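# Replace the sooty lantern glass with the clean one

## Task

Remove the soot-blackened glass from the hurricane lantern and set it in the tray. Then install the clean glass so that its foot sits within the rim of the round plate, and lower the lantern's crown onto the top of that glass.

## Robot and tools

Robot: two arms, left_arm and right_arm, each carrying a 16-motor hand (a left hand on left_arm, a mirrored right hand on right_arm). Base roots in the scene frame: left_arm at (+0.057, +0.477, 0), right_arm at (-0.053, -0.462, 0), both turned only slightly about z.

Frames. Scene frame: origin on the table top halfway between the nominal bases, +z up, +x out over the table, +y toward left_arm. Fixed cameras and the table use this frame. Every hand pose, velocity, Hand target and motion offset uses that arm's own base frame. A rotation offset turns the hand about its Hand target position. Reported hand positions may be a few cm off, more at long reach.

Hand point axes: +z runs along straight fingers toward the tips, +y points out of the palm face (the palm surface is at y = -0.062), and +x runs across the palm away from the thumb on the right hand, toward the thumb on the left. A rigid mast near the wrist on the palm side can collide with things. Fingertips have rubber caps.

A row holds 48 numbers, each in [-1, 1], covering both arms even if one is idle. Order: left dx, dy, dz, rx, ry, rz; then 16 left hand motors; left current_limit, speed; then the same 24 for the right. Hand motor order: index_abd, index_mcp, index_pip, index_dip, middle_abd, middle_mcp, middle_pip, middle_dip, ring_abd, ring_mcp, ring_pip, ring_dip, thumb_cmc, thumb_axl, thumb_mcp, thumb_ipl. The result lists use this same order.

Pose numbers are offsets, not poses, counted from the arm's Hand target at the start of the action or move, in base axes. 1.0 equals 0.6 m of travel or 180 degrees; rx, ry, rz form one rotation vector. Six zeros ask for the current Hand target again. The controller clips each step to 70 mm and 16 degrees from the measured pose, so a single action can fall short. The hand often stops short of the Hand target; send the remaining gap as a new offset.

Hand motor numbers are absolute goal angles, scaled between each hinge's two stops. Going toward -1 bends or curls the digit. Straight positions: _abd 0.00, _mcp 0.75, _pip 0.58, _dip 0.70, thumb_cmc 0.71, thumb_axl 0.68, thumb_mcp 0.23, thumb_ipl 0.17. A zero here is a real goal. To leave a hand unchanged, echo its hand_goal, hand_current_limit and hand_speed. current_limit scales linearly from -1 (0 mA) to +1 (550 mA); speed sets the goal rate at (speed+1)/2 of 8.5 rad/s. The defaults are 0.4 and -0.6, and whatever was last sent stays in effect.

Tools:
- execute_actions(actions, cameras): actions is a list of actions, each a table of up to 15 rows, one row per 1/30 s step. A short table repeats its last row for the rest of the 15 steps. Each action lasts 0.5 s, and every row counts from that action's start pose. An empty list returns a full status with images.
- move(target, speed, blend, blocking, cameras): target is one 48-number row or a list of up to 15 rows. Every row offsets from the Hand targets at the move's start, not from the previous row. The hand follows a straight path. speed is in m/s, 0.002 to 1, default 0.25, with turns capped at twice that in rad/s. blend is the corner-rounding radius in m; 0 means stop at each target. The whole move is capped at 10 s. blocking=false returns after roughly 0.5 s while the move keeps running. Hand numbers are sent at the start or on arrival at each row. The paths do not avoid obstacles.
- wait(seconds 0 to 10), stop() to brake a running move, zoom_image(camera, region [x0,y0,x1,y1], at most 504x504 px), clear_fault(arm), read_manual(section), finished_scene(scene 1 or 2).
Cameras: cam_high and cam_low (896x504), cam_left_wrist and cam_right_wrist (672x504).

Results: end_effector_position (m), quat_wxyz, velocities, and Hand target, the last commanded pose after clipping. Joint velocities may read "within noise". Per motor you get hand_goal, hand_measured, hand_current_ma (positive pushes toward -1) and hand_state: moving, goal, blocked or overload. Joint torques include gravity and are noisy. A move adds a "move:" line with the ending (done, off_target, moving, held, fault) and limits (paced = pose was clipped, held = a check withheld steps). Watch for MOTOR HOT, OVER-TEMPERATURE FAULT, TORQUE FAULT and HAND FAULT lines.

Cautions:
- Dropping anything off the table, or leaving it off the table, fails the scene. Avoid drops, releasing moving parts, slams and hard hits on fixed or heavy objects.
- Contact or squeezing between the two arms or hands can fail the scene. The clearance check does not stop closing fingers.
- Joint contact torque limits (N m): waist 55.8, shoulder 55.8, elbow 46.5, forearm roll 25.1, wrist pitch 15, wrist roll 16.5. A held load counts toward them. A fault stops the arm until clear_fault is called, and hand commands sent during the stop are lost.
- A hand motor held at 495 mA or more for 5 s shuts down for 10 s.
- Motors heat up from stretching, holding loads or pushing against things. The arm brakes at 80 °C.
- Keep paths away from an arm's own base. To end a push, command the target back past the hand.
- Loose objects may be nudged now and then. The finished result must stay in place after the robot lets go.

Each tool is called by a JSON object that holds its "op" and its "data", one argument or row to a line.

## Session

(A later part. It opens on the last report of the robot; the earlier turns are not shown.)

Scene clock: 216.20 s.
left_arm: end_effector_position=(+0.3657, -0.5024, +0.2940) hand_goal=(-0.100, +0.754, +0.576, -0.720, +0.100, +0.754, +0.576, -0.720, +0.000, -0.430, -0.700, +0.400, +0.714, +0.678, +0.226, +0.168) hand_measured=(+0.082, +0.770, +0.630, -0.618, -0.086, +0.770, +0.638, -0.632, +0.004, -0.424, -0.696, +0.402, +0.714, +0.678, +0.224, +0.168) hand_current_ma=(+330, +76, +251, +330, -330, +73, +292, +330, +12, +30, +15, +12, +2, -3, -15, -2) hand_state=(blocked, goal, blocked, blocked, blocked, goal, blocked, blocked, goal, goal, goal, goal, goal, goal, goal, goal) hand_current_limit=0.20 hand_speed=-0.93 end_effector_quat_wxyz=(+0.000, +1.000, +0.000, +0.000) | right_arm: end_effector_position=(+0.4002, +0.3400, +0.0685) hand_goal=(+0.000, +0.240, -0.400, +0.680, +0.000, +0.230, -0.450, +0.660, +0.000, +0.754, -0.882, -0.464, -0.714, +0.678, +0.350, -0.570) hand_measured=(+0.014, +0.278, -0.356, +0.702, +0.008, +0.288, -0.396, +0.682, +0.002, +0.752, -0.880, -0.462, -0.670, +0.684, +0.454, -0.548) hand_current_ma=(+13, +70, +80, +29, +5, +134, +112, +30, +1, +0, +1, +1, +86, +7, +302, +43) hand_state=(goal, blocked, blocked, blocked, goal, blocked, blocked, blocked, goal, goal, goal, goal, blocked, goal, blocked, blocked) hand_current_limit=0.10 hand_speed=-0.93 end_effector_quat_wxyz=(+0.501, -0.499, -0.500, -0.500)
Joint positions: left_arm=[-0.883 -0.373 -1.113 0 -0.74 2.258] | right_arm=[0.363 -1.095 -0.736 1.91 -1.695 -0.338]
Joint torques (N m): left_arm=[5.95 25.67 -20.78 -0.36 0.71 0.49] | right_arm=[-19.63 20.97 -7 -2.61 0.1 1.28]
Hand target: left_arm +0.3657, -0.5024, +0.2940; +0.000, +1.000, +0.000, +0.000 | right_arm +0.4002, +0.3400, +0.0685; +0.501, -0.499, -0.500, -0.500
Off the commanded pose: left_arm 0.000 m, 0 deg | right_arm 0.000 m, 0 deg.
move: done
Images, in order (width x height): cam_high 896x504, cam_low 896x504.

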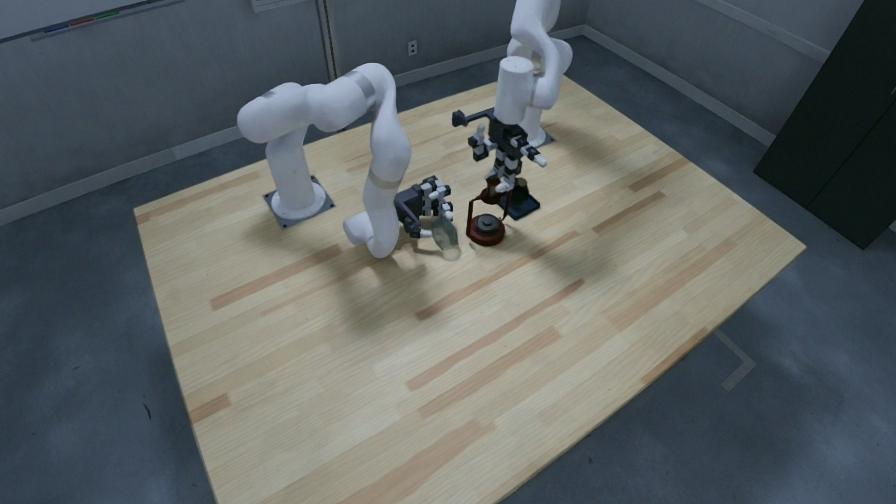

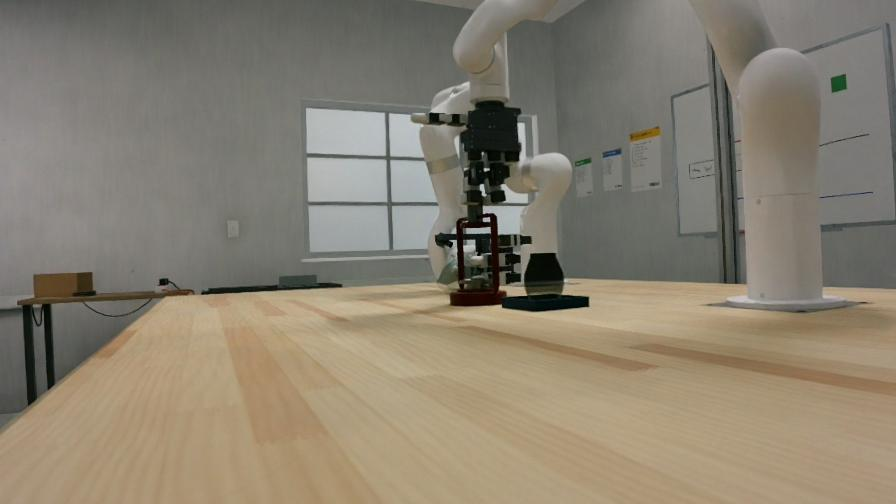

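{"op": "move", "data": {
  "target": [0,0,0,0,0,0,-0.1,0.754,0.576,-0.72,0.1,0.754,0.576,-0.72,0,-0.43,-0.7,0.4,0.714,0.678,0.226,0.168,0.2,-0.93,0,0,-0.0125,0,0,0,0,0.24,-0.40,0.68,0,0.23,-0.45,0.66,0,0.754,-0.883,-0.464,-0.714,0.678,0.35,-0.57,0.1,-0.93],
  "speed": 0.015,
  "cameras": ["cam_low","cam_high","cam_right_wrist"]
}}

{"op": "zoom_image", "data": {
  "camera": "cam_low",
  "region": [400, 190, 540, 310]
}}

{"op": "zoom_image", "data": {
  "camera": "cam_high",
  "region": [410, 180, 490, 270]
}}

Scene clock: 217.27 s.
left_arm: end_effector_position=(+0.3657, -0.5024, +0.2940) hand_goal=(-0.100, +0.754, +0.576, -0.720, +0.100, +0.754, +0.576, -0.720, +0.000, -0.430, -0.700, +0.400, +0.714, +0.678, +0.226, +0.168) hand_measured=(+0.082, +0.770, +0.630, -0.618, -0.086, +0.770, +0.638, -0.632, +0.004, -0.424, -0.696, +0.402, +0.714, +0.678, +0.224, +0.168) hand_current_ma=(+330, +76, +251, +330, -330, +73, +292, +330, +12, +30, +15, +12, +2, -3, -15, -2) hand_state=(blocked, goal, blocked, blocked, blocked, goal, blocked, blocked, goal, goal, goal, goal, goal, goal, goal, goal) hand_current_limit=0.20 hand_speed=-0.93 end_effector_quat_wxyz=(+0.000, +1.000, +0.000, +0.000) | right_arm: end_effector_position=(+0.4002, +0.3400, +0.0610) hand_goal=(+0.000, +0.240, -0.400, +0.680, +0.000, +0.230, -0.450, +0.660, +0.000, +0.754, -0.882, -0.464, -0.714, +0.678, +0.350, -0.570) hand_measured=(+0.010, +0.276, -0.358, +0.702, -0.004, +0.288, -0.396, +0.682, +0.002, +0.752, -0.880, -0.462, -0.678, +0.684, +0.454, -0.548) hand_current_ma=(+8, +64, +74, +29, -2, +134, +112, +30, +1, +0, +1, +1, +60, +7, +302, +44) hand_state=(goal, blocked, blocked, blocked, goal, blocked, blocked, blocked, goal, goal, goal, goal, blocked, goal, blocked, blocked) hand_current_limit=0.10 hand_speed=-0.93 end_effector_quat_wxyz=(+0.501, -0.499, -0.500, -0.500)
Joint positions: left_arm=[-0.883 -0.373 -1.113 0 -0.74 2.258] | right_arm=[0.363 -1.117 -0.75 1.909 -1.698 -0.346]
Joint torques (N m): left_arm=[5.69 24.81 -20.53 -0.04 0.74 0.5] | right_arm=[-17.98 20.42 -5.99 -2.52 -4.46 -1.59]
Hand target: left_arm +0.3657, -0.5024, +0.2940; +0.000, +1.000, +0.000, +0.000 | right_arm +0.4002, +0.3400, +0.0610; +0.501, -0.499, -0.500, -0.500
Off the commanded pose: left_arm 0.000 m, 0 deg | right_arm 0.000 m, 0 deg.
move: done
Images, in order (width x height): cam_high 896x504, cam_low 896x504, cam_right_wrist 672x504.

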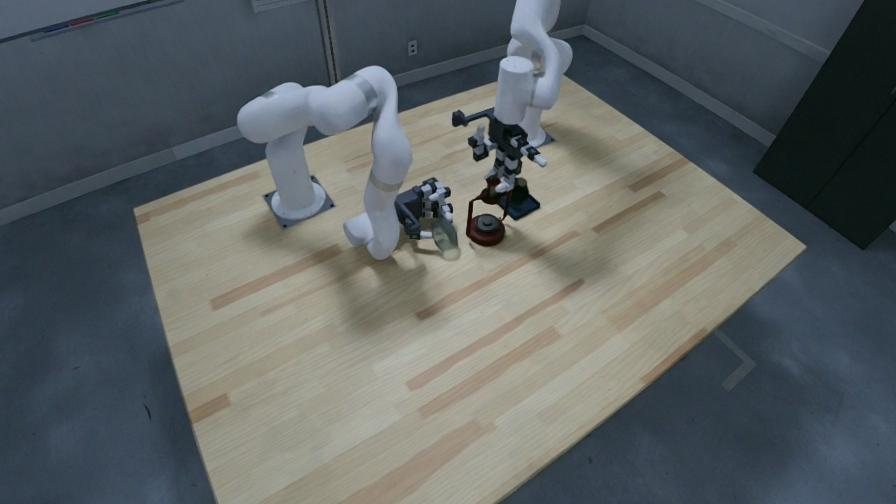

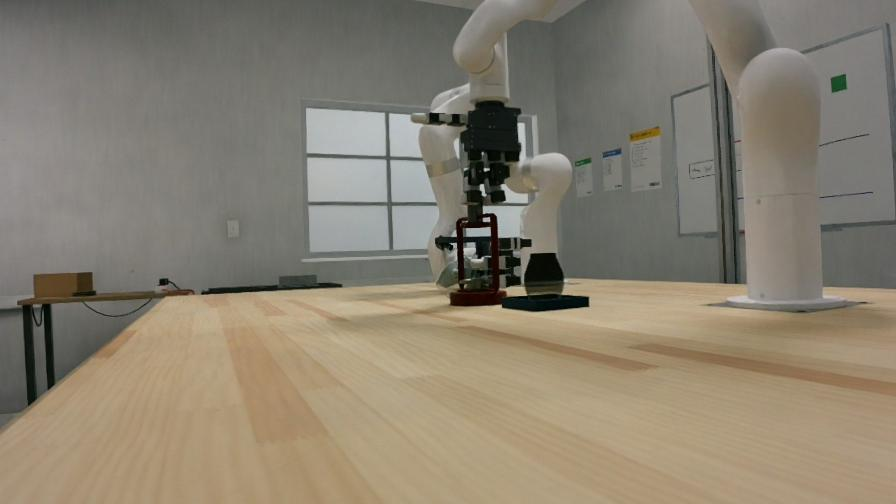

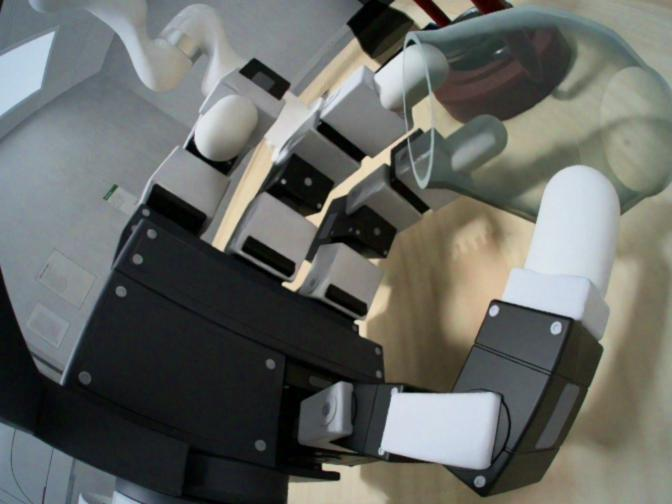

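Scaled by 3.600 from the camera's 896x504 image, which has a finer 1280x720 frame.

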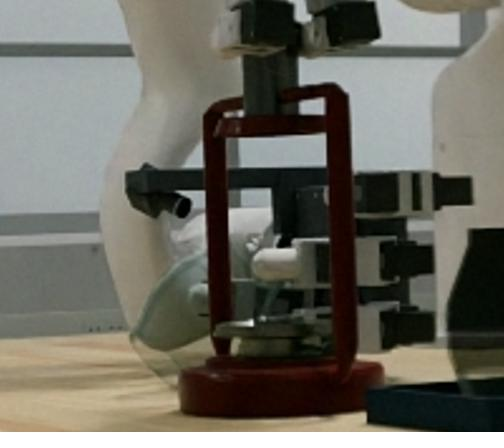

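Scaled by 5.600 from the camera's 896x504 image, which has a finer 1280x720 frame.

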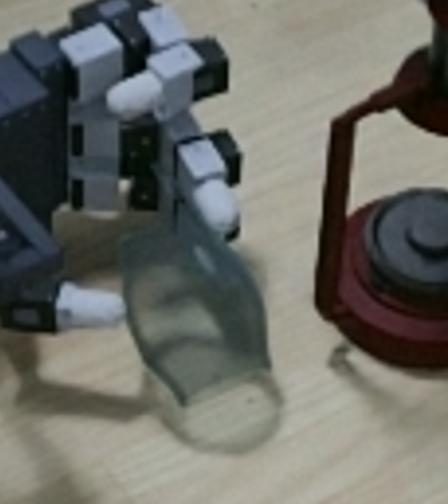

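{"op": "move", "data": {
  "target": [0,0,0,0,0,0,-0.1,0.754,0.576,-0.72,0.1,0.754,0.576,-0.72,0,-0.43,-0.7,0.4,0.714,0.678,0.226,0.168,0.2,-0.93,0.0167,0,-0.0025,0,0,0,0,0.24,-0.40,0.68,0,0.23,-0.45,0.66,0,0.754,-0.883,-0.464,-0.714,0.678,0.35,-0.57,0.1,-0.93],
  "speed": 0.015,
  "cameras": ["cam_high","cam_right_wrist"]
}}

{"op": "zoom_image", "data": {
  "camera": "cam_high",
  "region": [410, 180, 490, 270]
}}

Scene clock: 218.40 s.
left_arm: end_effector_position=(+0.3657, -0.5024, +0.2940) hand_goal=(-0.100, +0.754, +0.576, -0.720, +0.100, +0.754, +0.576, -0.720, +0.000, -0.430, -0.700, +0.400, +0.714, +0.678, +0.226, +0.168) hand_measured=(+0.082, +0.770, +0.630, -0.618, -0.086, +0.770, +0.638, -0.632, +0.004, -0.424, -0.696, +0.402, +0.714, +0.678, +0.224, +0.168) hand_current_ma=(+330, +76, +251, +330, -330, +73, +292, +330, +12, +30, +15, +12, +2, -3, -15, -2) hand_state=(blocked, goal, blocked, blocked, blocked, goal, blocked, blocked, goal, goal, goal, goal, goal, goal, goal, goal) hand_current_limit=0.20 hand_speed=-0.93 end_effector_quat_wxyz=(+0.000, +1.000, +0.000, +0.000) | right_arm: end_effector_position=(+0.4102, +0.3400, +0.0595) hand_goal=(+0.000, +0.240, -0.400, +0.680, +0.000, +0.230, -0.450, +0.660, +0.000, +0.754, -0.882, -0.464, -0.714, +0.678, +0.350, -0.570) hand_measured=(+0.010, +0.272, -0.360, +0.702, -0.004, +0.288, -0.396, +0.682, +0.002, +0.752, -0.880, -0.462, -0.682, +0.684, +0.454, -0.548) hand_current_ma=(+8, +57, +71, +29, -3, +134, +112, +30, +1, +0, +1, +1, +55, +7, +302, +45) hand_state=(goal, blocked, blocked, blocked, goal, blocked, blocked, blocked, goal, goal, goal, goal, blocked, goal, blocked, blocked) hand_current_limit=0.10 hand_speed=-0.93 end_effector_quat_wxyz=(+0.501, -0.499, -0.500, -0.500)
Joint positions: left_arm=[-0.883 -0.373 -1.113 0 -0.74 2.258] | right_arm=[0.353 -1.12 -0.773 1.902 -1.688 -0.328]
Joint torques (N m): left_arm=[5.56 25.61 -20.79 -0.35 0.72 0.47] | right_arm=[-16.38 21.95 -6.29 -3.09 0.41 1.93]
Hand target: left_arm +0.3657, -0.5024, +0.2940; +0.000, +1.000, +0.000, +0.000 | right_arm +0.4102, +0.3400, +0.0595; +0.501, -0.499, -0.500, -0.500
Off the commanded pose: left_arm 0.000 m, 0 deg | right_arm 0.000 m, 0 deg.
move: done
Images, in order (width x height): cam_high 896x504, cam_right_wrist 672x504.

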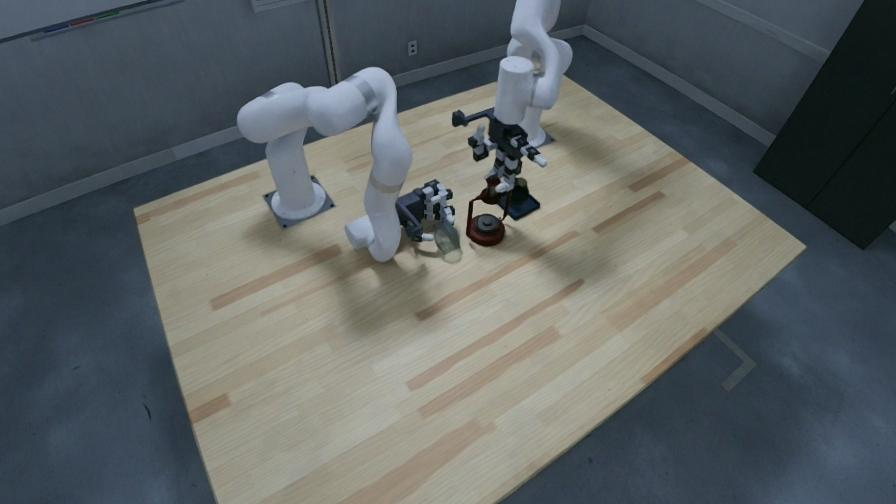

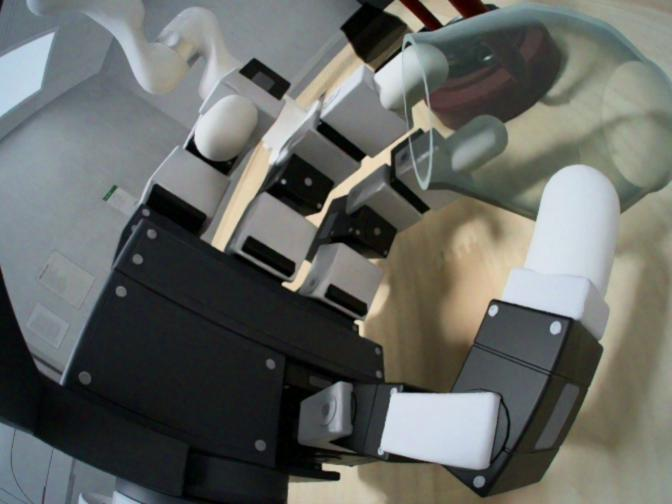

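Scaled by 5.600 from the camera's 896x504 image, which has a finer 1280x720 frame.

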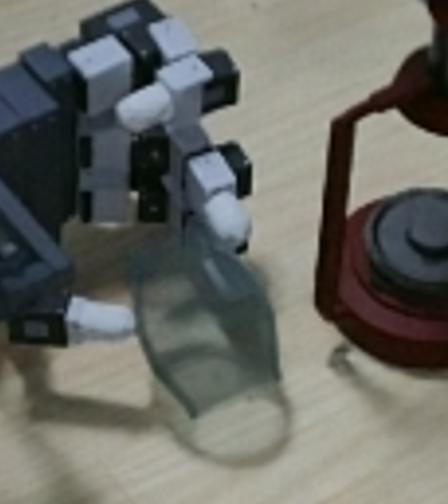

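{"op": "move", "data": {
  "target": [
    [0,0,0,0,0,0,-0.1,0.754,0.576,-0.72,0.1,0.754,0.576,-0.72,0,-0.43,-0.7,0.4,0.714,0.678,0.226,0.168,0.2,-0.93,-0.01,0,0.06,0,0,0,0,0.24,-0.40,0.68,0,0.23,-0.45,0.66,0,0.754,-0.883,-0.464,-0.714,0.678,0.35,-0.57,0.1,-0.93],
    [0,0,0,0,0,0,-0.1,0.754,0.576,-0.72,0.1,0.754,0.576,-0.72,0,-0.43,-0.7,0.4,0.714,0.678,0.226,0.168,0.2,-0.93,-0.0333,0,0.0675,0,0.139,0,0,0.24,-0.40,0.68,0,0.23,-0.45,0.66,0,0.754,-0.883,-0.464,-0.714,0.678,0.35,-0.57,0.1,-0.93]
  ],
  "speed": 0.1,
  "cameras": ["cam_high","cam_right_wrist","cam_low"]
}}

{"op": "zoom_image", "data": {
  "camera": "cam_high",
  "region": [400, 160, 490, 260]
}}

{"op": "zoom_image", "data": {
  "camera": "cam_low",
  "region": [400, 190, 540, 310]
}}

Scene clock: 222.13 s.
left_arm: end_effector_position=(+0.3657, -0.5024, +0.2940) hand_goal=(-0.100, +0.754, +0.576, -0.720, +0.100, +0.754, +0.576, -0.720, +0.000, -0.430, -0.700, +0.400, +0.714, +0.678, +0.226, +0.168) hand_measured=(+0.082, +0.770, +0.630, -0.618, -0.086, +0.770, +0.638, -0.632, +0.004, -0.424, -0.696, +0.402, +0.714, +0.678, +0.224, +0.168) hand_current_ma=(+330, +76, +251, +330, -330, +73, +292, +330, +12, +30, +15, +12, +2, -3, -15, -2) hand_state=(blocked, goal, blocked, blocked, blocked, goal, blocked, blocked, goal, goal, goal, goal, goal, goal, goal, goal) hand_current_limit=0.20 hand_speed=-0.93 end_effector_quat_wxyz=(+0.000, +1.000, +0.000, +0.000) | right_arm: end_effector_position=(+0.3902, +0.3400, +0.1000) hand_goal=(+0.000, +0.240, -0.400, +0.680, +0.000, +0.230, -0.450, +0.660, +0.000, +0.754, -0.882, -0.464, -0.714, +0.678, +0.350, -0.570) hand_measured=(+0.010, +0.272, -0.360, +0.700, -0.004, +0.288, -0.396, +0.682, +0.002, +0.752, -0.880, -0.462, -0.682, +0.684, +0.454, -0.546) hand_current_ma=(+8, +57, +68, +25, -3, +134, +112, +30, +1, +0, +1, +1, +54, +7, +302, +49) hand_state=(goal, blocked, blocked, goal, goal, blocked, blocked, blocked, goal, goal, goal, goal, blocked, goal, blocked, blocked) hand_current_limit=0.10 hand_speed=-0.93 end_effector_quat_wxyz=(+0.597, -0.596, -0.380, -0.380)
Joint positions: left_arm=[-0.883 -0.373 -1.113 0 -0.74 2.258] | right_arm=[0.355 -0.901 -0.649 1.914 -1.658 0.199]
Joint torques (N m): left_arm=[5.43 24.93 -20.6 -0.26 0.65 0.51] | right_arm=[-18.97 48.46 -1.6 -3.08 -0.01 1.4]
Hand target: left_arm +0.3657, -0.5024, +0.2940; +0.000, +1.000, +0.000, +0.000 | right_arm +0.3902, +0.3400, +0.1000; +0.597, -0.596, -0.380, -0.380
Off the commanded pose: left_arm 0.000 m, 0 deg | right_arm 0.000 m, 0 deg.
move: done
Images, in order (width x height): cam_high 896x504, cam_low 896x504, cam_right_wrist 672x504.

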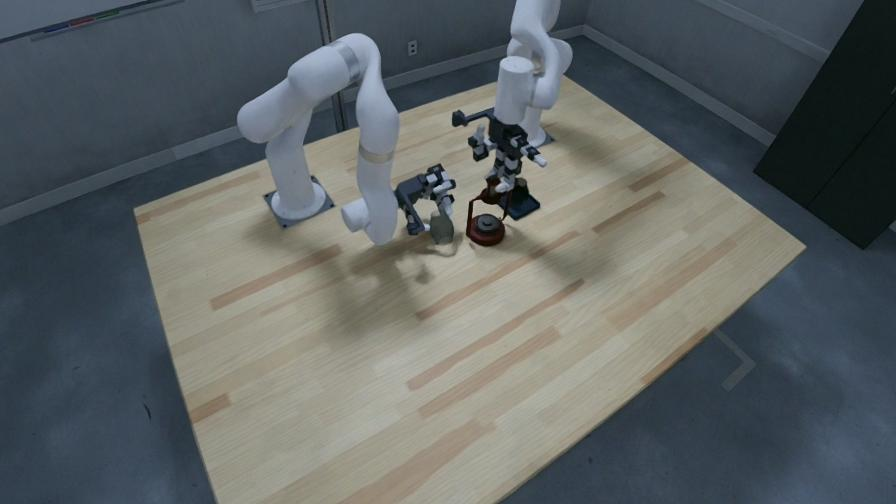

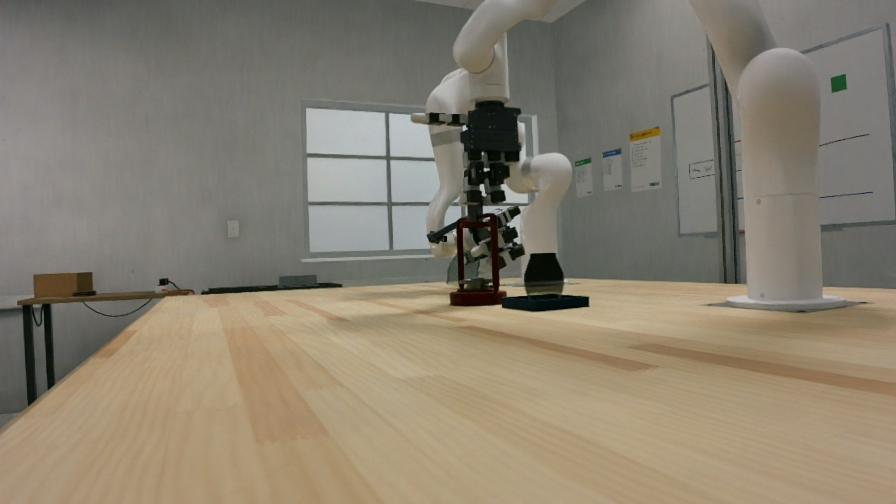

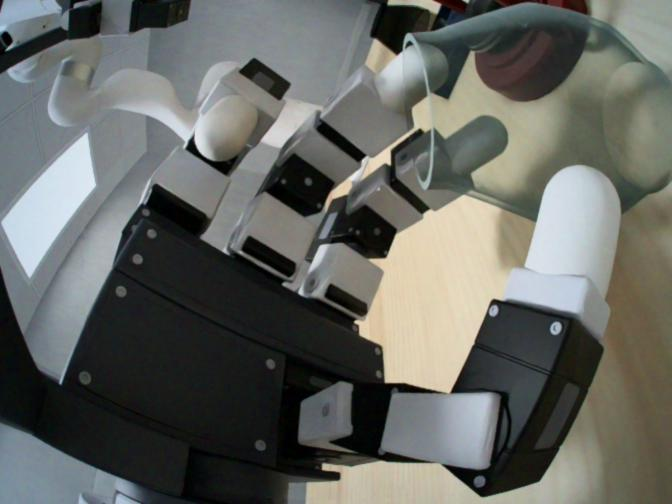

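Scaled by 5.040 from the camera's 896x504 image, which has a finer 1280x720 frame.

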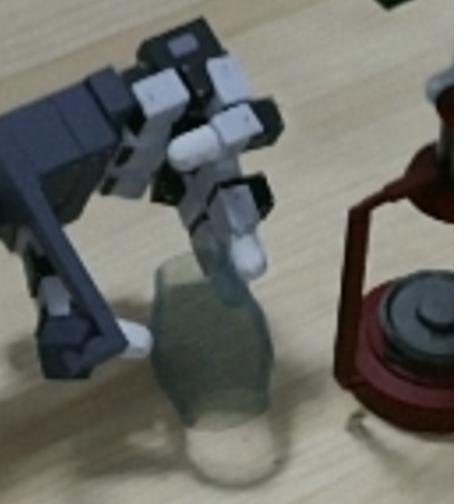

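Scaled by 3.600 from the camera's 896x504 image, which has a finer 1280x720 frame.

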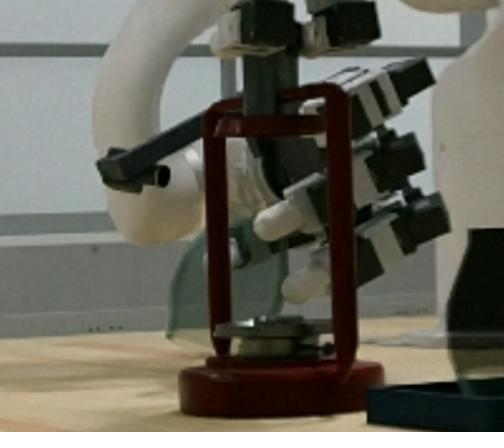

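{"op": "move", "data": {
  "target": [0,0,0,0,0,0,-0.1,0.754,0.576,-0.72,0.1,0.754,0.576,-0.72,0,-0.43,-0.7,0.4,0.714,0.678,0.226,0.168,0.2,-0.93,0,0,0,0,0.083,0,0,0.24,-0.40,0.68,0,0.23,-0.45,0.66,0,0.754,-0.883,-0.464,-0.714,0.678,0.35,-0.57,0.1,-0.93],
  "speed": 0.15,
  "cameras": ["cam_high","cam_right_wrist","cam_low"]
}}

{"op": "zoom_image", "data": {
  "camera": "cam_high",
  "region": [400, 160, 490, 260]
}}

{"op": "zoom_image", "data": {
  "camera": "cam_low",
  "region": [400, 190, 540, 310]
}}

Scene clock: 223.63 s.
left_arm: end_effector_position=(+0.3657, -0.5024, +0.2940) hand_goal=(-0.100, +0.754, +0.576, -0.720, +0.100, +0.754, +0.576, -0.720, +0.000, -0.430, -0.700, +0.400, +0.714, +0.678, +0.226, +0.168) hand_measured=(+0.082, +0.770, +0.630, -0.618, -0.086, +0.770, +0.638, -0.632, +0.004, -0.424, -0.696, +0.402, +0.714, +0.678, +0.224, +0.168) hand_current_ma=(+330, +76, +251, +330, -330, +73, +292, +330, +12, +30, +15, +12, +2, -3, -15, -2) hand_state=(blocked, goal, blocked, blocked, blocked, goal, blocked, blocked, goal, goal, goal, goal, goal, goal, goal, goal) hand_current_limit=0.20 hand_speed=-0.93 end_effector_quat_wxyz=(+0.000, +1.000, +0.000, +0.000) | right_arm: end_effector_position=(+0.3902, +0.3400, +0.1000) hand_goal=(+0.000, +0.240, -0.400, +0.680, +0.000, +0.230, -0.450, +0.660, +0.000, +0.754, -0.882, -0.464, -0.714, +0.678, +0.350, -0.570) hand_measured=(+0.010, +0.272, -0.360, +0.700, -0.004, +0.288, -0.396, +0.682, +0.002, +0.752, -0.880, -0.462, -0.682, +0.684, +0.454, -0.546) hand_current_ma=(+8, +57, +68, +25, -3, +134, +112, +30, +1, -1, +1, +1, +54, +7, +302, +51) hand_state=(goal, blocked, blocked, goal, goal, blocked, blocked, blocked, goal, goal, goal, goal, blocked, goal, blocked, blocked) hand_current_limit=0.10 hand_speed=-0.93 end_effector_quat_wxyz=(+0.641, -0.640, -0.299, -0.299)
Joint positions: left_arm=[-0.883 -0.373 -1.113 0 -0.74 2.258] | right_arm=[0.339 -0.859 -0.665 1.902 -1.636 0.514]
Joint torques (N m): left_arm=[5.74 25.32 -20.7 0.05 0.63 0.47] | right_arm=[-20.45 49.27 -7.75 -2.84 -0.02 1.4]
Hand target: left_arm +0.3657, -0.5024, +0.2940; +0.000, +1.000, +0.000, +0.000 | right_arm +0.3902, +0.3400, +0.1000; +0.641, -0.640, -0.299, -0.299
Off the commanded pose: left_arm 0.000 m, 0 deg | right_arm 0.000 m, 0 deg.
move: done
Images, in order (width x height): cam_high 896x504, cam_low 896x504, cam_right_wrist 672x504.

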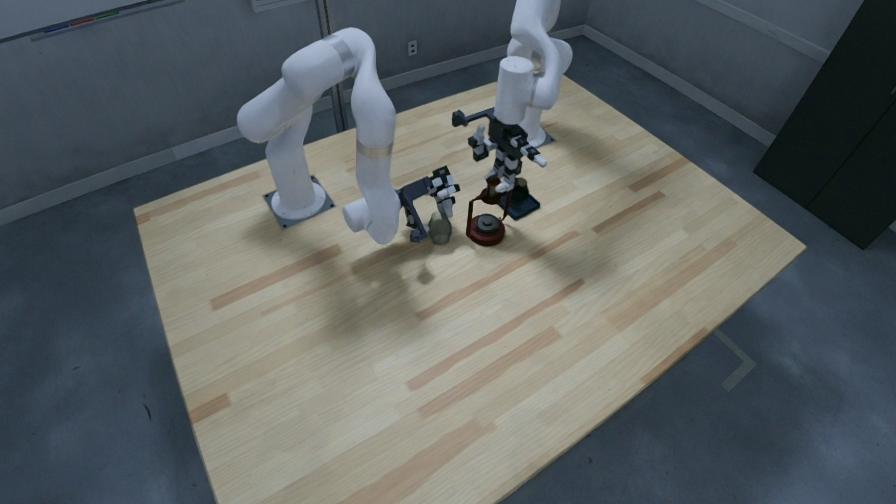

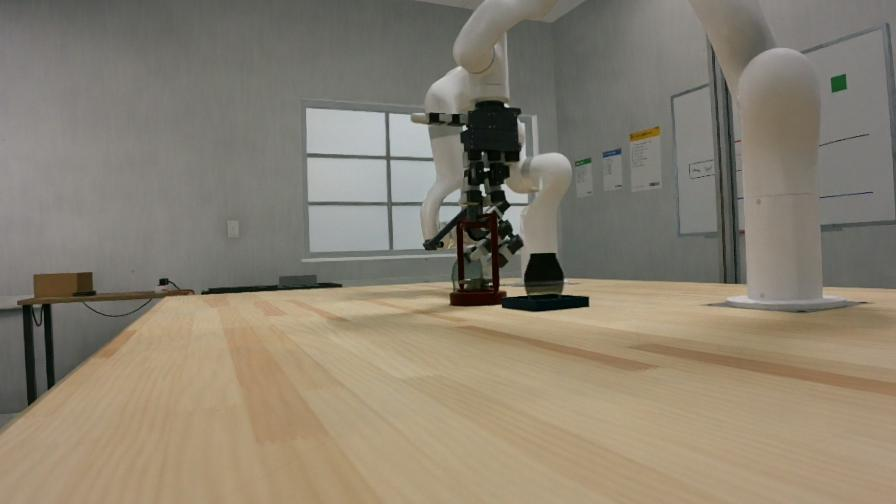

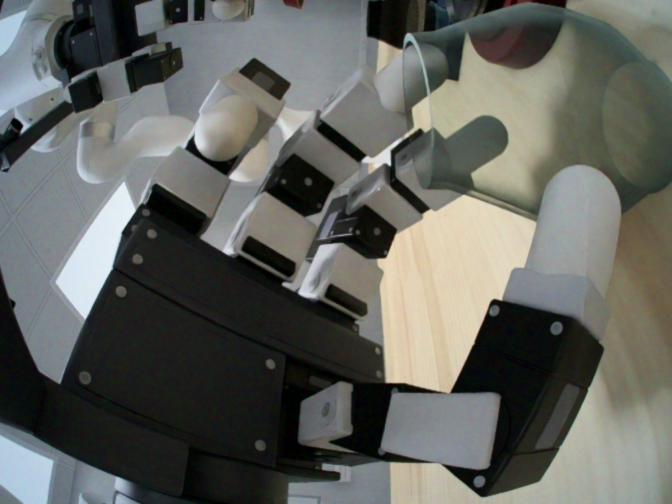

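Scaled by 5.040 from the camera's 896x504 image, which has a finer 1280x720 frame.

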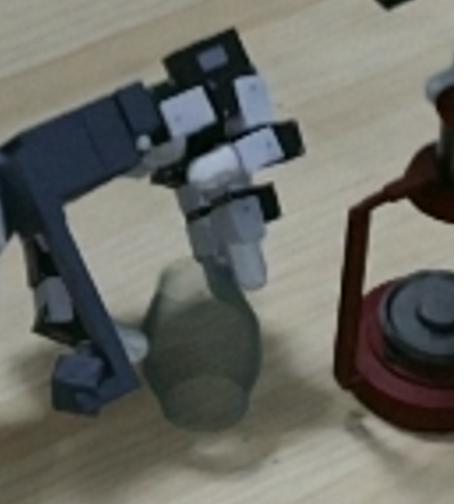

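Scaled by 3.600 from the camera's 896x504 image, which has a finer 1280x720 frame.

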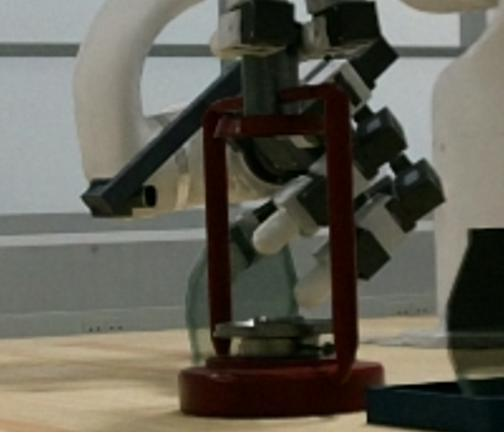

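{"op": "move", "data": {
  "target": [0,0,0,0,0,0,-0.1,0.754,0.576,-0.72,0.1,0.754,0.576,-0.72,0,-0.43,-0.7,0.4,0.714,0.678,0.226,0.168,0.2,-0.93,0,0,-0.0258,0,0,0,0,0.24,-0.40,0.68,0,0.23,-0.45,0.66,0,0.754,-0.883,-0.464,-0.714,0.678,0.35,-0.57,0.1,-0.93],
  "speed": 0.02,
  "cameras": ["cam_high","cam_low"]
}}

{"op": "zoom_image", "data": {
  "camera": "cam_high",
  "region": [400, 160, 490, 260]
}}

{"op": "zoom_image", "data": {
  "camera": "cam_low",
  "region": [400, 190, 540, 310]
}}

Scene clock: 224.90 s.
left_arm: end_effector_position=(+0.3657, -0.5024, +0.2940) hand_goal=(-0.100, +0.754, +0.576, -0.720, +0.100, +0.754, +0.576, -0.720, +0.000, -0.430, -0.700, +0.400, +0.714, +0.678, +0.226, +0.168) hand_measured=(+0.082, +0.770, +0.630, -0.618, -0.086, +0.770, +0.638, -0.632, +0.004, -0.424, -0.696, +0.402, +0.714, +0.678, +0.224, +0.168) hand_current_ma=(+330, +76, +251, +330, -330, +73, +292, +330, +12, +30, +15, +12, +2, -3, -15, -2) hand_state=(blocked, goal, blocked, blocked, blocked, goal, blocked, blocked, goal, goal, goal, goal, goal, goal, goal, goal) hand_current_limit=0.20 hand_speed=-0.93 end_effector_quat_wxyz=(+0.000, +1.000, +0.000, +0.000) | right_arm: end_effector_position=(+0.3902, +0.3400, +0.0846) hand_goal=(+0.000, +0.240, -0.400, +0.680, +0.000, +0.230, -0.450, +0.660, +0.000, +0.754, -0.882, -0.464, -0.714, +0.678, +0.350, -0.570) hand_measured=(+0.004, +0.272, -0.374, +0.690, -0.040, +0.294, -0.396, +0.682, +0.002, +0.752, -0.880, -0.462, -0.730, +0.676, +0.454, -0.542) hand_current_ma=(+1, +57, +36, +10, -59, +155, +112, +30, +1, -1, +1, +1, -18, -1, +302, +61) hand_state=(goal, blocked, blocked, goal, blocked, blocked, blocked, blocked, goal, goal, goal, goal, goal, goal, blocked, blocked) hand_current_limit=0.10 hand_speed=-0.93 end_effector_quat_wxyz=(+0.641, -0.640, -0.299, -0.299)
Joint positions: left_arm=[-0.883 -0.373 -1.113 0 -0.74 2.258] | right_arm=[0.339 -0.906 -0.686 1.901 -1.645 0.489]
Joint torques (N m): left_arm=[5.18 25.52 -20.6 -0.18 0.63 0.48] | right_arm=[-17.29 14.64 -6.77 -2.94 -2.1 -0.93]
Hand target: left_arm +0.3657, -0.5024, +0.2940; +0.000, +1.000, +0.000, +0.000 | right_arm +0.3902, +0.3400, +0.0846; +0.641, -0.640, -0.299, -0.299
Off the commanded pose: left_arm 0.000 m, 0 deg | right_arm 0.000 m, 0 deg.
move: done
Images, in order (width x height): cam_high 896x504, cam_low 896x504.

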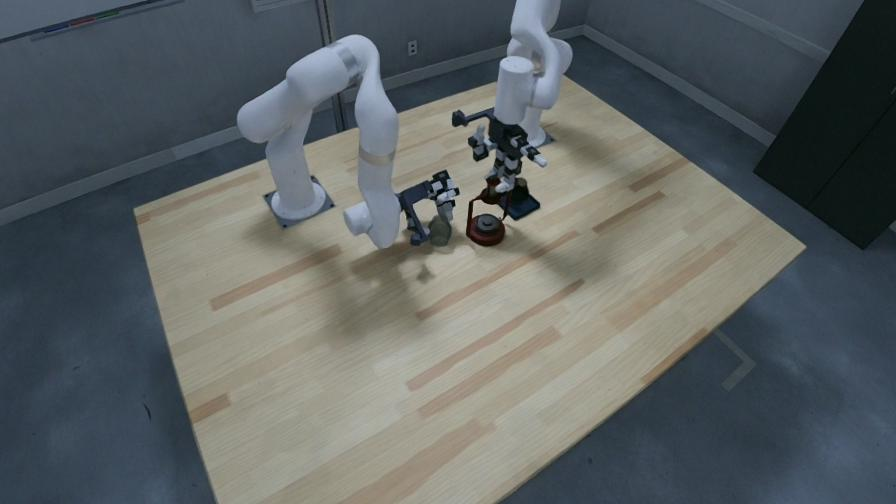

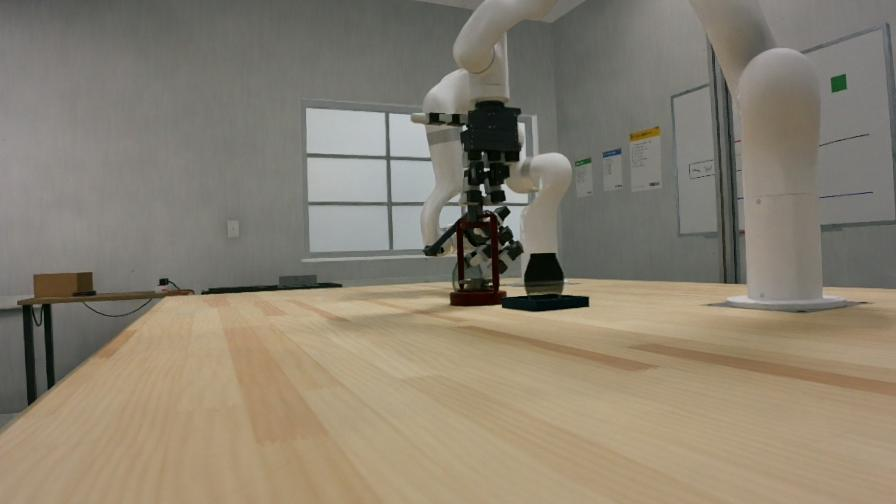

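Scaled by 5.040 from the camera's 896x504 image, which has a finer 1280x720 frame.

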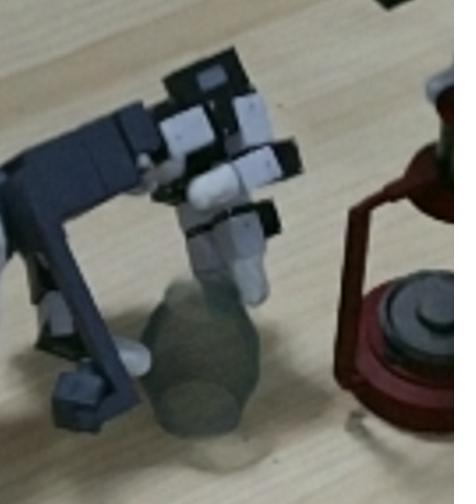

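Scaled by 3.600 from the camera's 896x504 image, which has a finer 1280x720 frame.

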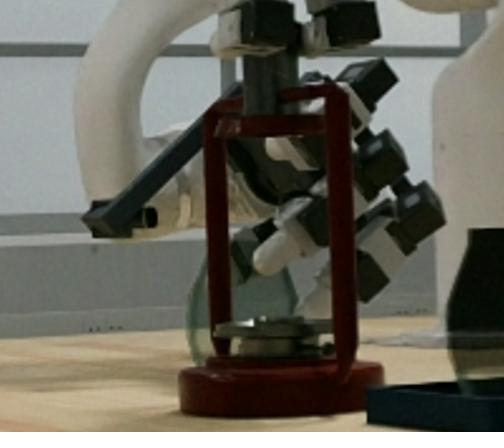

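{"op": "move", "data": {
  "target": [0,0,0,0,0,0,-0.1,0.754,0.576,-0.72,0.1,0.754,0.576,-0.72,0,-0.43,-0.7,0.4,0.714,0.678,0.226,0.168,0.2,-0.93,0,0,0,0,0,0,0,0.27,-0.34,0.69,0,0.26,-0.39,0.68,0,0.754,-0.883,-0.464,-0.714,0.678,0.42,-0.58,0.0,-0.96],
  "speed": 0.02,
  "cameras": ["cam_high","cam_low","cam_right_wrist"]
}}

{"op": "zoom_image", "data": {
  "camera": "cam_high",
  "region": [400, 160, 490, 260]
}}

{"op": "zoom_image", "data": {
  "camera": "cam_low",
  "region": [400, 190, 540, 310]
}}

Scene clock: 225.77 s.
left_arm: end_effector_position=(+0.3657, -0.5024, +0.2940) hand_goal=(-0.100, +0.754, +0.576, -0.720, +0.100, +0.754, +0.576, -0.720, +0.000, -0.430, -0.700, +0.400, +0.714, +0.678, +0.226, +0.168) hand_measured=(+0.082, +0.770, +0.630, -0.618, -0.086, +0.770, +0.638, -0.632, +0.004, -0.424, -0.696, +0.402, +0.714, +0.678, +0.224, +0.168) hand_current_ma=(+330, +76, +251, +330, -330, +73, +292, +330, +12, +30, +15, +12, +2, -3, -15, -2) hand_state=(blocked, goal, blocked, blocked, blocked, goal, blocked, blocked, goal, goal, goal, goal, goal, goal, goal, goal) hand_current_limit=0.20 hand_speed=-0.93 end_effector_quat_wxyz=(+0.000, +1.000, +0.000, +0.000) | right_arm: end_effector_position=(+0.3902, +0.3400, +0.0845) hand_goal=(+0.000, +0.270, -0.340, +0.690, +0.000, +0.260, -0.390, +0.680, +0.000, +0.754, -0.882, -0.464, -0.714, +0.678, +0.420, -0.580) hand_measured=(+0.002, +0.278, -0.342, +0.692, -0.030, +0.294, -0.376, +0.692, +0.002, +0.752, -0.880, -0.462, -0.712, +0.676, +0.454, -0.556) hand_current_ma=(+1, +6, -1, +1, -38, +59, +15, +13, +1, -1, +1, +1, +2, -1, +82, +51) hand_state=(goal, goal, goal, goal, blocked, blocked, goal, goal, goal, goal, goal, goal, goal, goal, blocked, blocked) hand_current_limit=0.00 hand_speed=-0.96 end_effector_quat_wxyz=(+0.641, -0.640, -0.299, -0.299)
Joint positions: left_arm=[-0.883 -0.373 -1.113 0 -0.74 2.258] | right_arm=[0.339 -0.906 -0.686 1.901 -1.645 0.489]
Joint torques (N m): left_arm=[5.08 25.31 -20.48 -0.23 0.59 0.4] | right_arm=[-15.53 21.27 -6.02 -2.64 -1.03 -0.83]
Hand target: left_arm +0.3657, -0.5024, +0.2940; +0.000, +1.000, +0.000, +0.000 | right_arm +0.3902, +0.3400, +0.0846; +0.641, -0.640, -0.299, -0.299
Off the commanded pose: left_arm 0.000 m, 0 deg | right_arm 0.000 m, 0 deg.
move: done
Images, in order (width x height): cam_high 896x504, cam_low 896x504, cam_right_wrist 672x504.

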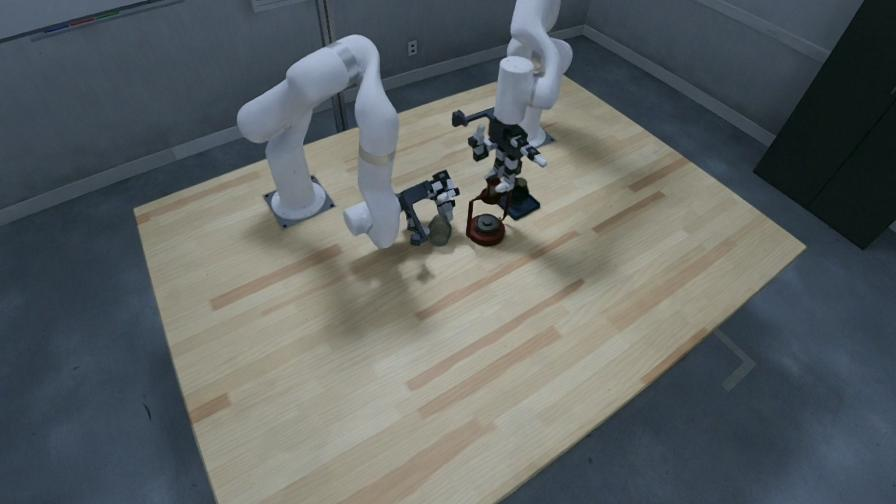

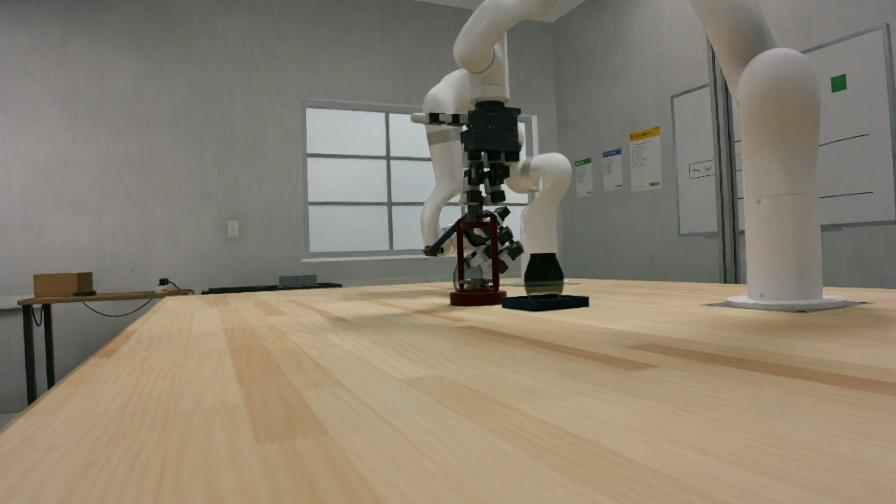

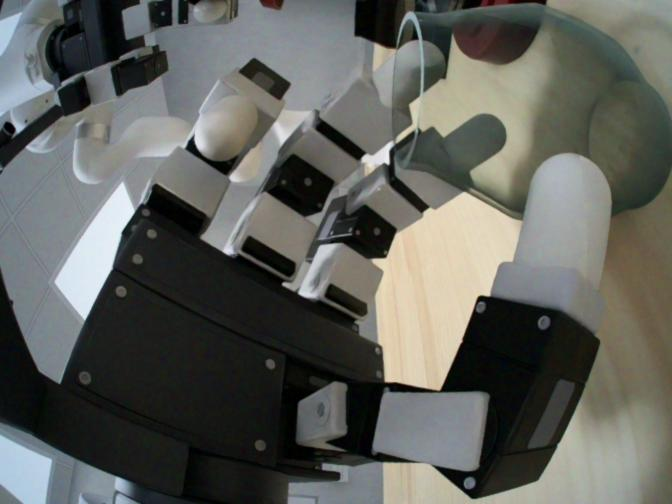

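Scaled by 5.040 from the camera's 896x504 image, which has a finer 1280x720 frame.

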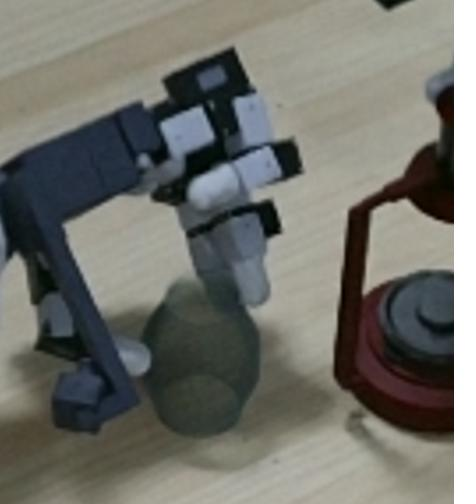

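Scaled by 3.600 from the camera's 896x504 image, which has a finer 1280x720 frame.

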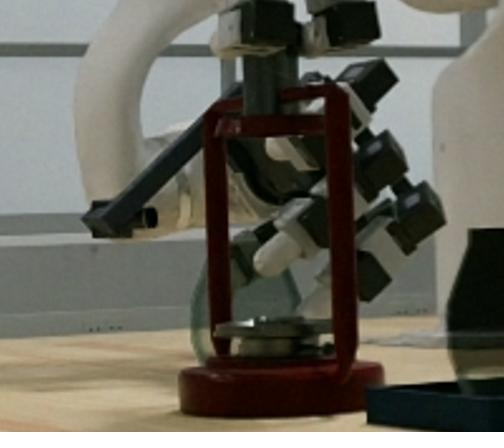

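{"op": "move", "data": {
  "target": [
    [0,0,0,0,0,0,-0.1,0.754,0.576,-0.72,0.1,0.754,0.576,-0.72,0,-0.43,-0.7,0.4,0.714,0.678,0.226,0.168,0.2,-0.93,0,0,0,0,0,0,0,0.29,-0.30,0.696,0,0.29,-0.30,0.696,0,0.754,-0.883,-0.464,-0.714,0.678,0.52,-0.63,0.0,-0.94],
    [0,0,0,0,0,0,-0.1,0.754,0.576,-0.72,0.1,0.754,0.576,-0.72,0,-0.43,-0.7,0.4,0.714,0.678,0.226,0.168,0.2,-0.93,0,0,0,0,0,0,0,0.196,-0.025,0.696,0,0.196,-0.025,0.696,0,0.754,-0.883,-0.464,-0.714,0.678,0.65,-0.594,0.0,-0.92]
  ],
  "speed": 0.02,
  "cameras": ["cam_high","cam_low","cam_right_wrist"]
}}

{"op": "zoom_image", "data": {
  "camera": "cam_high",
  "region": [400, 160, 490, 260]
}}

{"op": "zoom_image", "data": {
  "camera": "cam_low",
  "region": [400, 190, 540, 310]
}}

Scene clock: 228.03 s.
left_arm: end_effector_position=(+0.3657, -0.5024, +0.2940) hand_goal=(-0.100, +0.754, +0.576, -0.720, +0.100, +0.754, +0.576, -0.720, +0.000, -0.430, -0.700, +0.400, +0.714, +0.678, +0.226, +0.168) hand_measured=(+0.082, +0.770, +0.630, -0.618, -0.086, +0.770, +0.638, -0.632, +0.004, -0.424, -0.696, +0.402, +0.714, +0.678, +0.224, +0.168) hand_current_ma=(+330, +76, +251, +330, -330, +73, +292, +330, +12, +30, +15, +12, +2, -3, -15, -2) hand_state=(blocked, goal, blocked, blocked, blocked, goal, blocked, blocked, goal, goal, goal, goal, goal, goal, goal, goal) hand_current_limit=0.20 hand_speed=-0.93 end_effector_quat_wxyz=(+0.000, +1.000, +0.000, +0.000) | right_arm: end_effector_position=(+0.3902, +0.3400, +0.0845) hand_goal=(+0.000, +0.196, -0.024, +0.696, +0.000, +0.196, -0.024, +0.696, +0.000, +0.754, -0.882, -0.464, -0.714, +0.678, +0.650, -0.594) hand_measured=(+0.002, +0.194, -0.028, +0.694, +0.000, +0.194, -0.028, +0.696, +0.002, +0.752, -0.880, -0.462, -0.704, +0.678, +0.646, -0.596) hand_current_ma=(+1, -1, -2, -1, +0, -1, -2, +0, +1, -1, +1, +1, +8, +0, -3, -1) hand_state=(goal, goal, goal, goal, goal, goal, goal, goal, goal, goal, goal, goal, goal, goal, goal, goal) hand_current_limit=0.00 hand_speed=-0.92 end_effector_quat_wxyz=(+0.641, -0.640, -0.299, -0.299)
Joint positions: left_arm=[-0.883 -0.373 -1.113 0 -0.74 2.258] | right_arm=[0.339 -0.906 -0.686 1.901 -1.645 0.489]
Joint torques (N m): left_arm=[4.88 25.32 -20.43 -0.18 0.58 0.41] | right_arm=[-7.77 45.01 -5.64 -2.28 0.22 -0.09]
Hand target: left_arm +0.3657, -0.5024, +0.2940; +0.000, +1.000, +0.000, +0.000 | right_arm +0.3902, +0.3400, +0.0846; +0.641, -0.640, -0.299, -0.299
Off the commanded pose: left_arm 0.000 m, 0 deg | right_arm 0.000 m, 0 deg.
move: done
Images, in order (width x height): cam_high 896x504, cam_low 896x504, cam_right_wrist 672x504.

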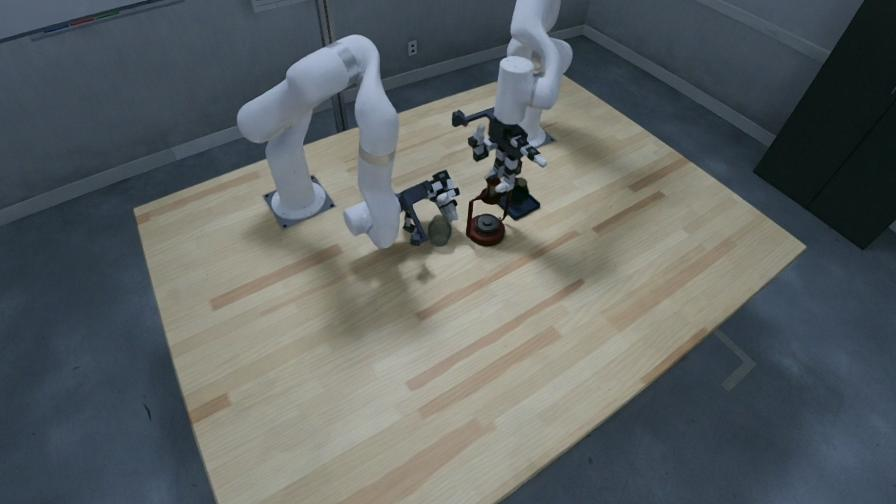

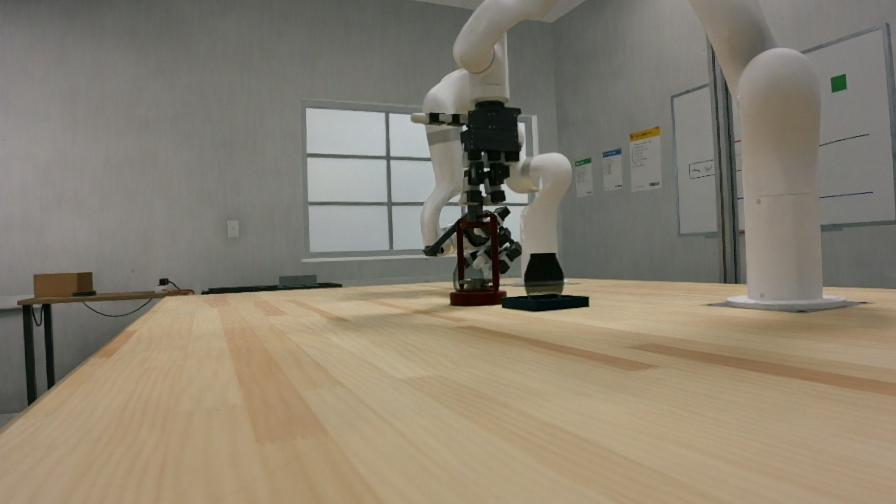

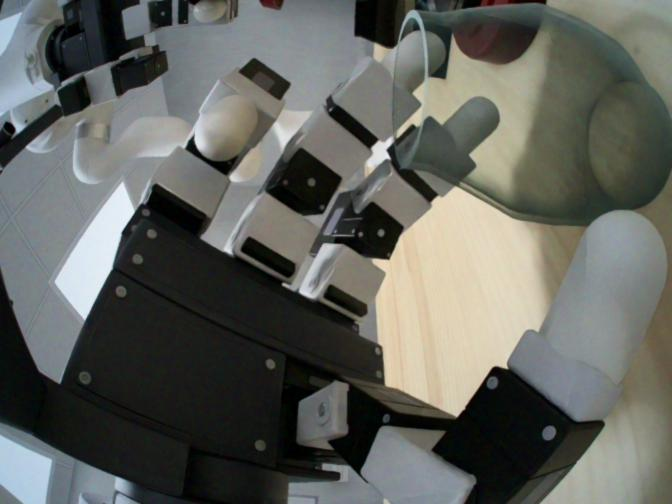

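Scaled by 5.040 from the camera's 896x504 image, which has a finer 1280x720 frame.

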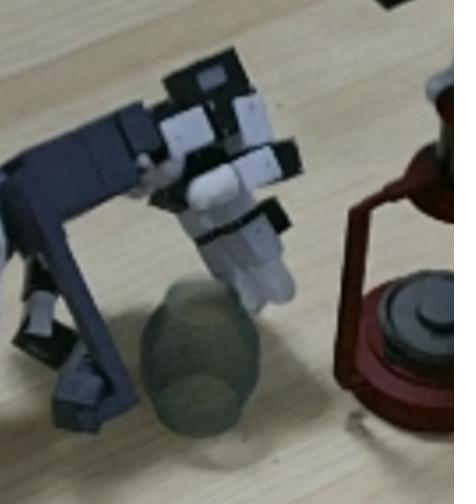

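Scaled by 3.600 from the camera's 896x504 image, which has a finer 1280x720 frame.

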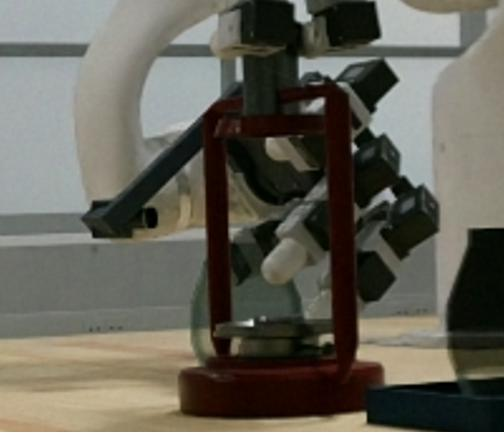

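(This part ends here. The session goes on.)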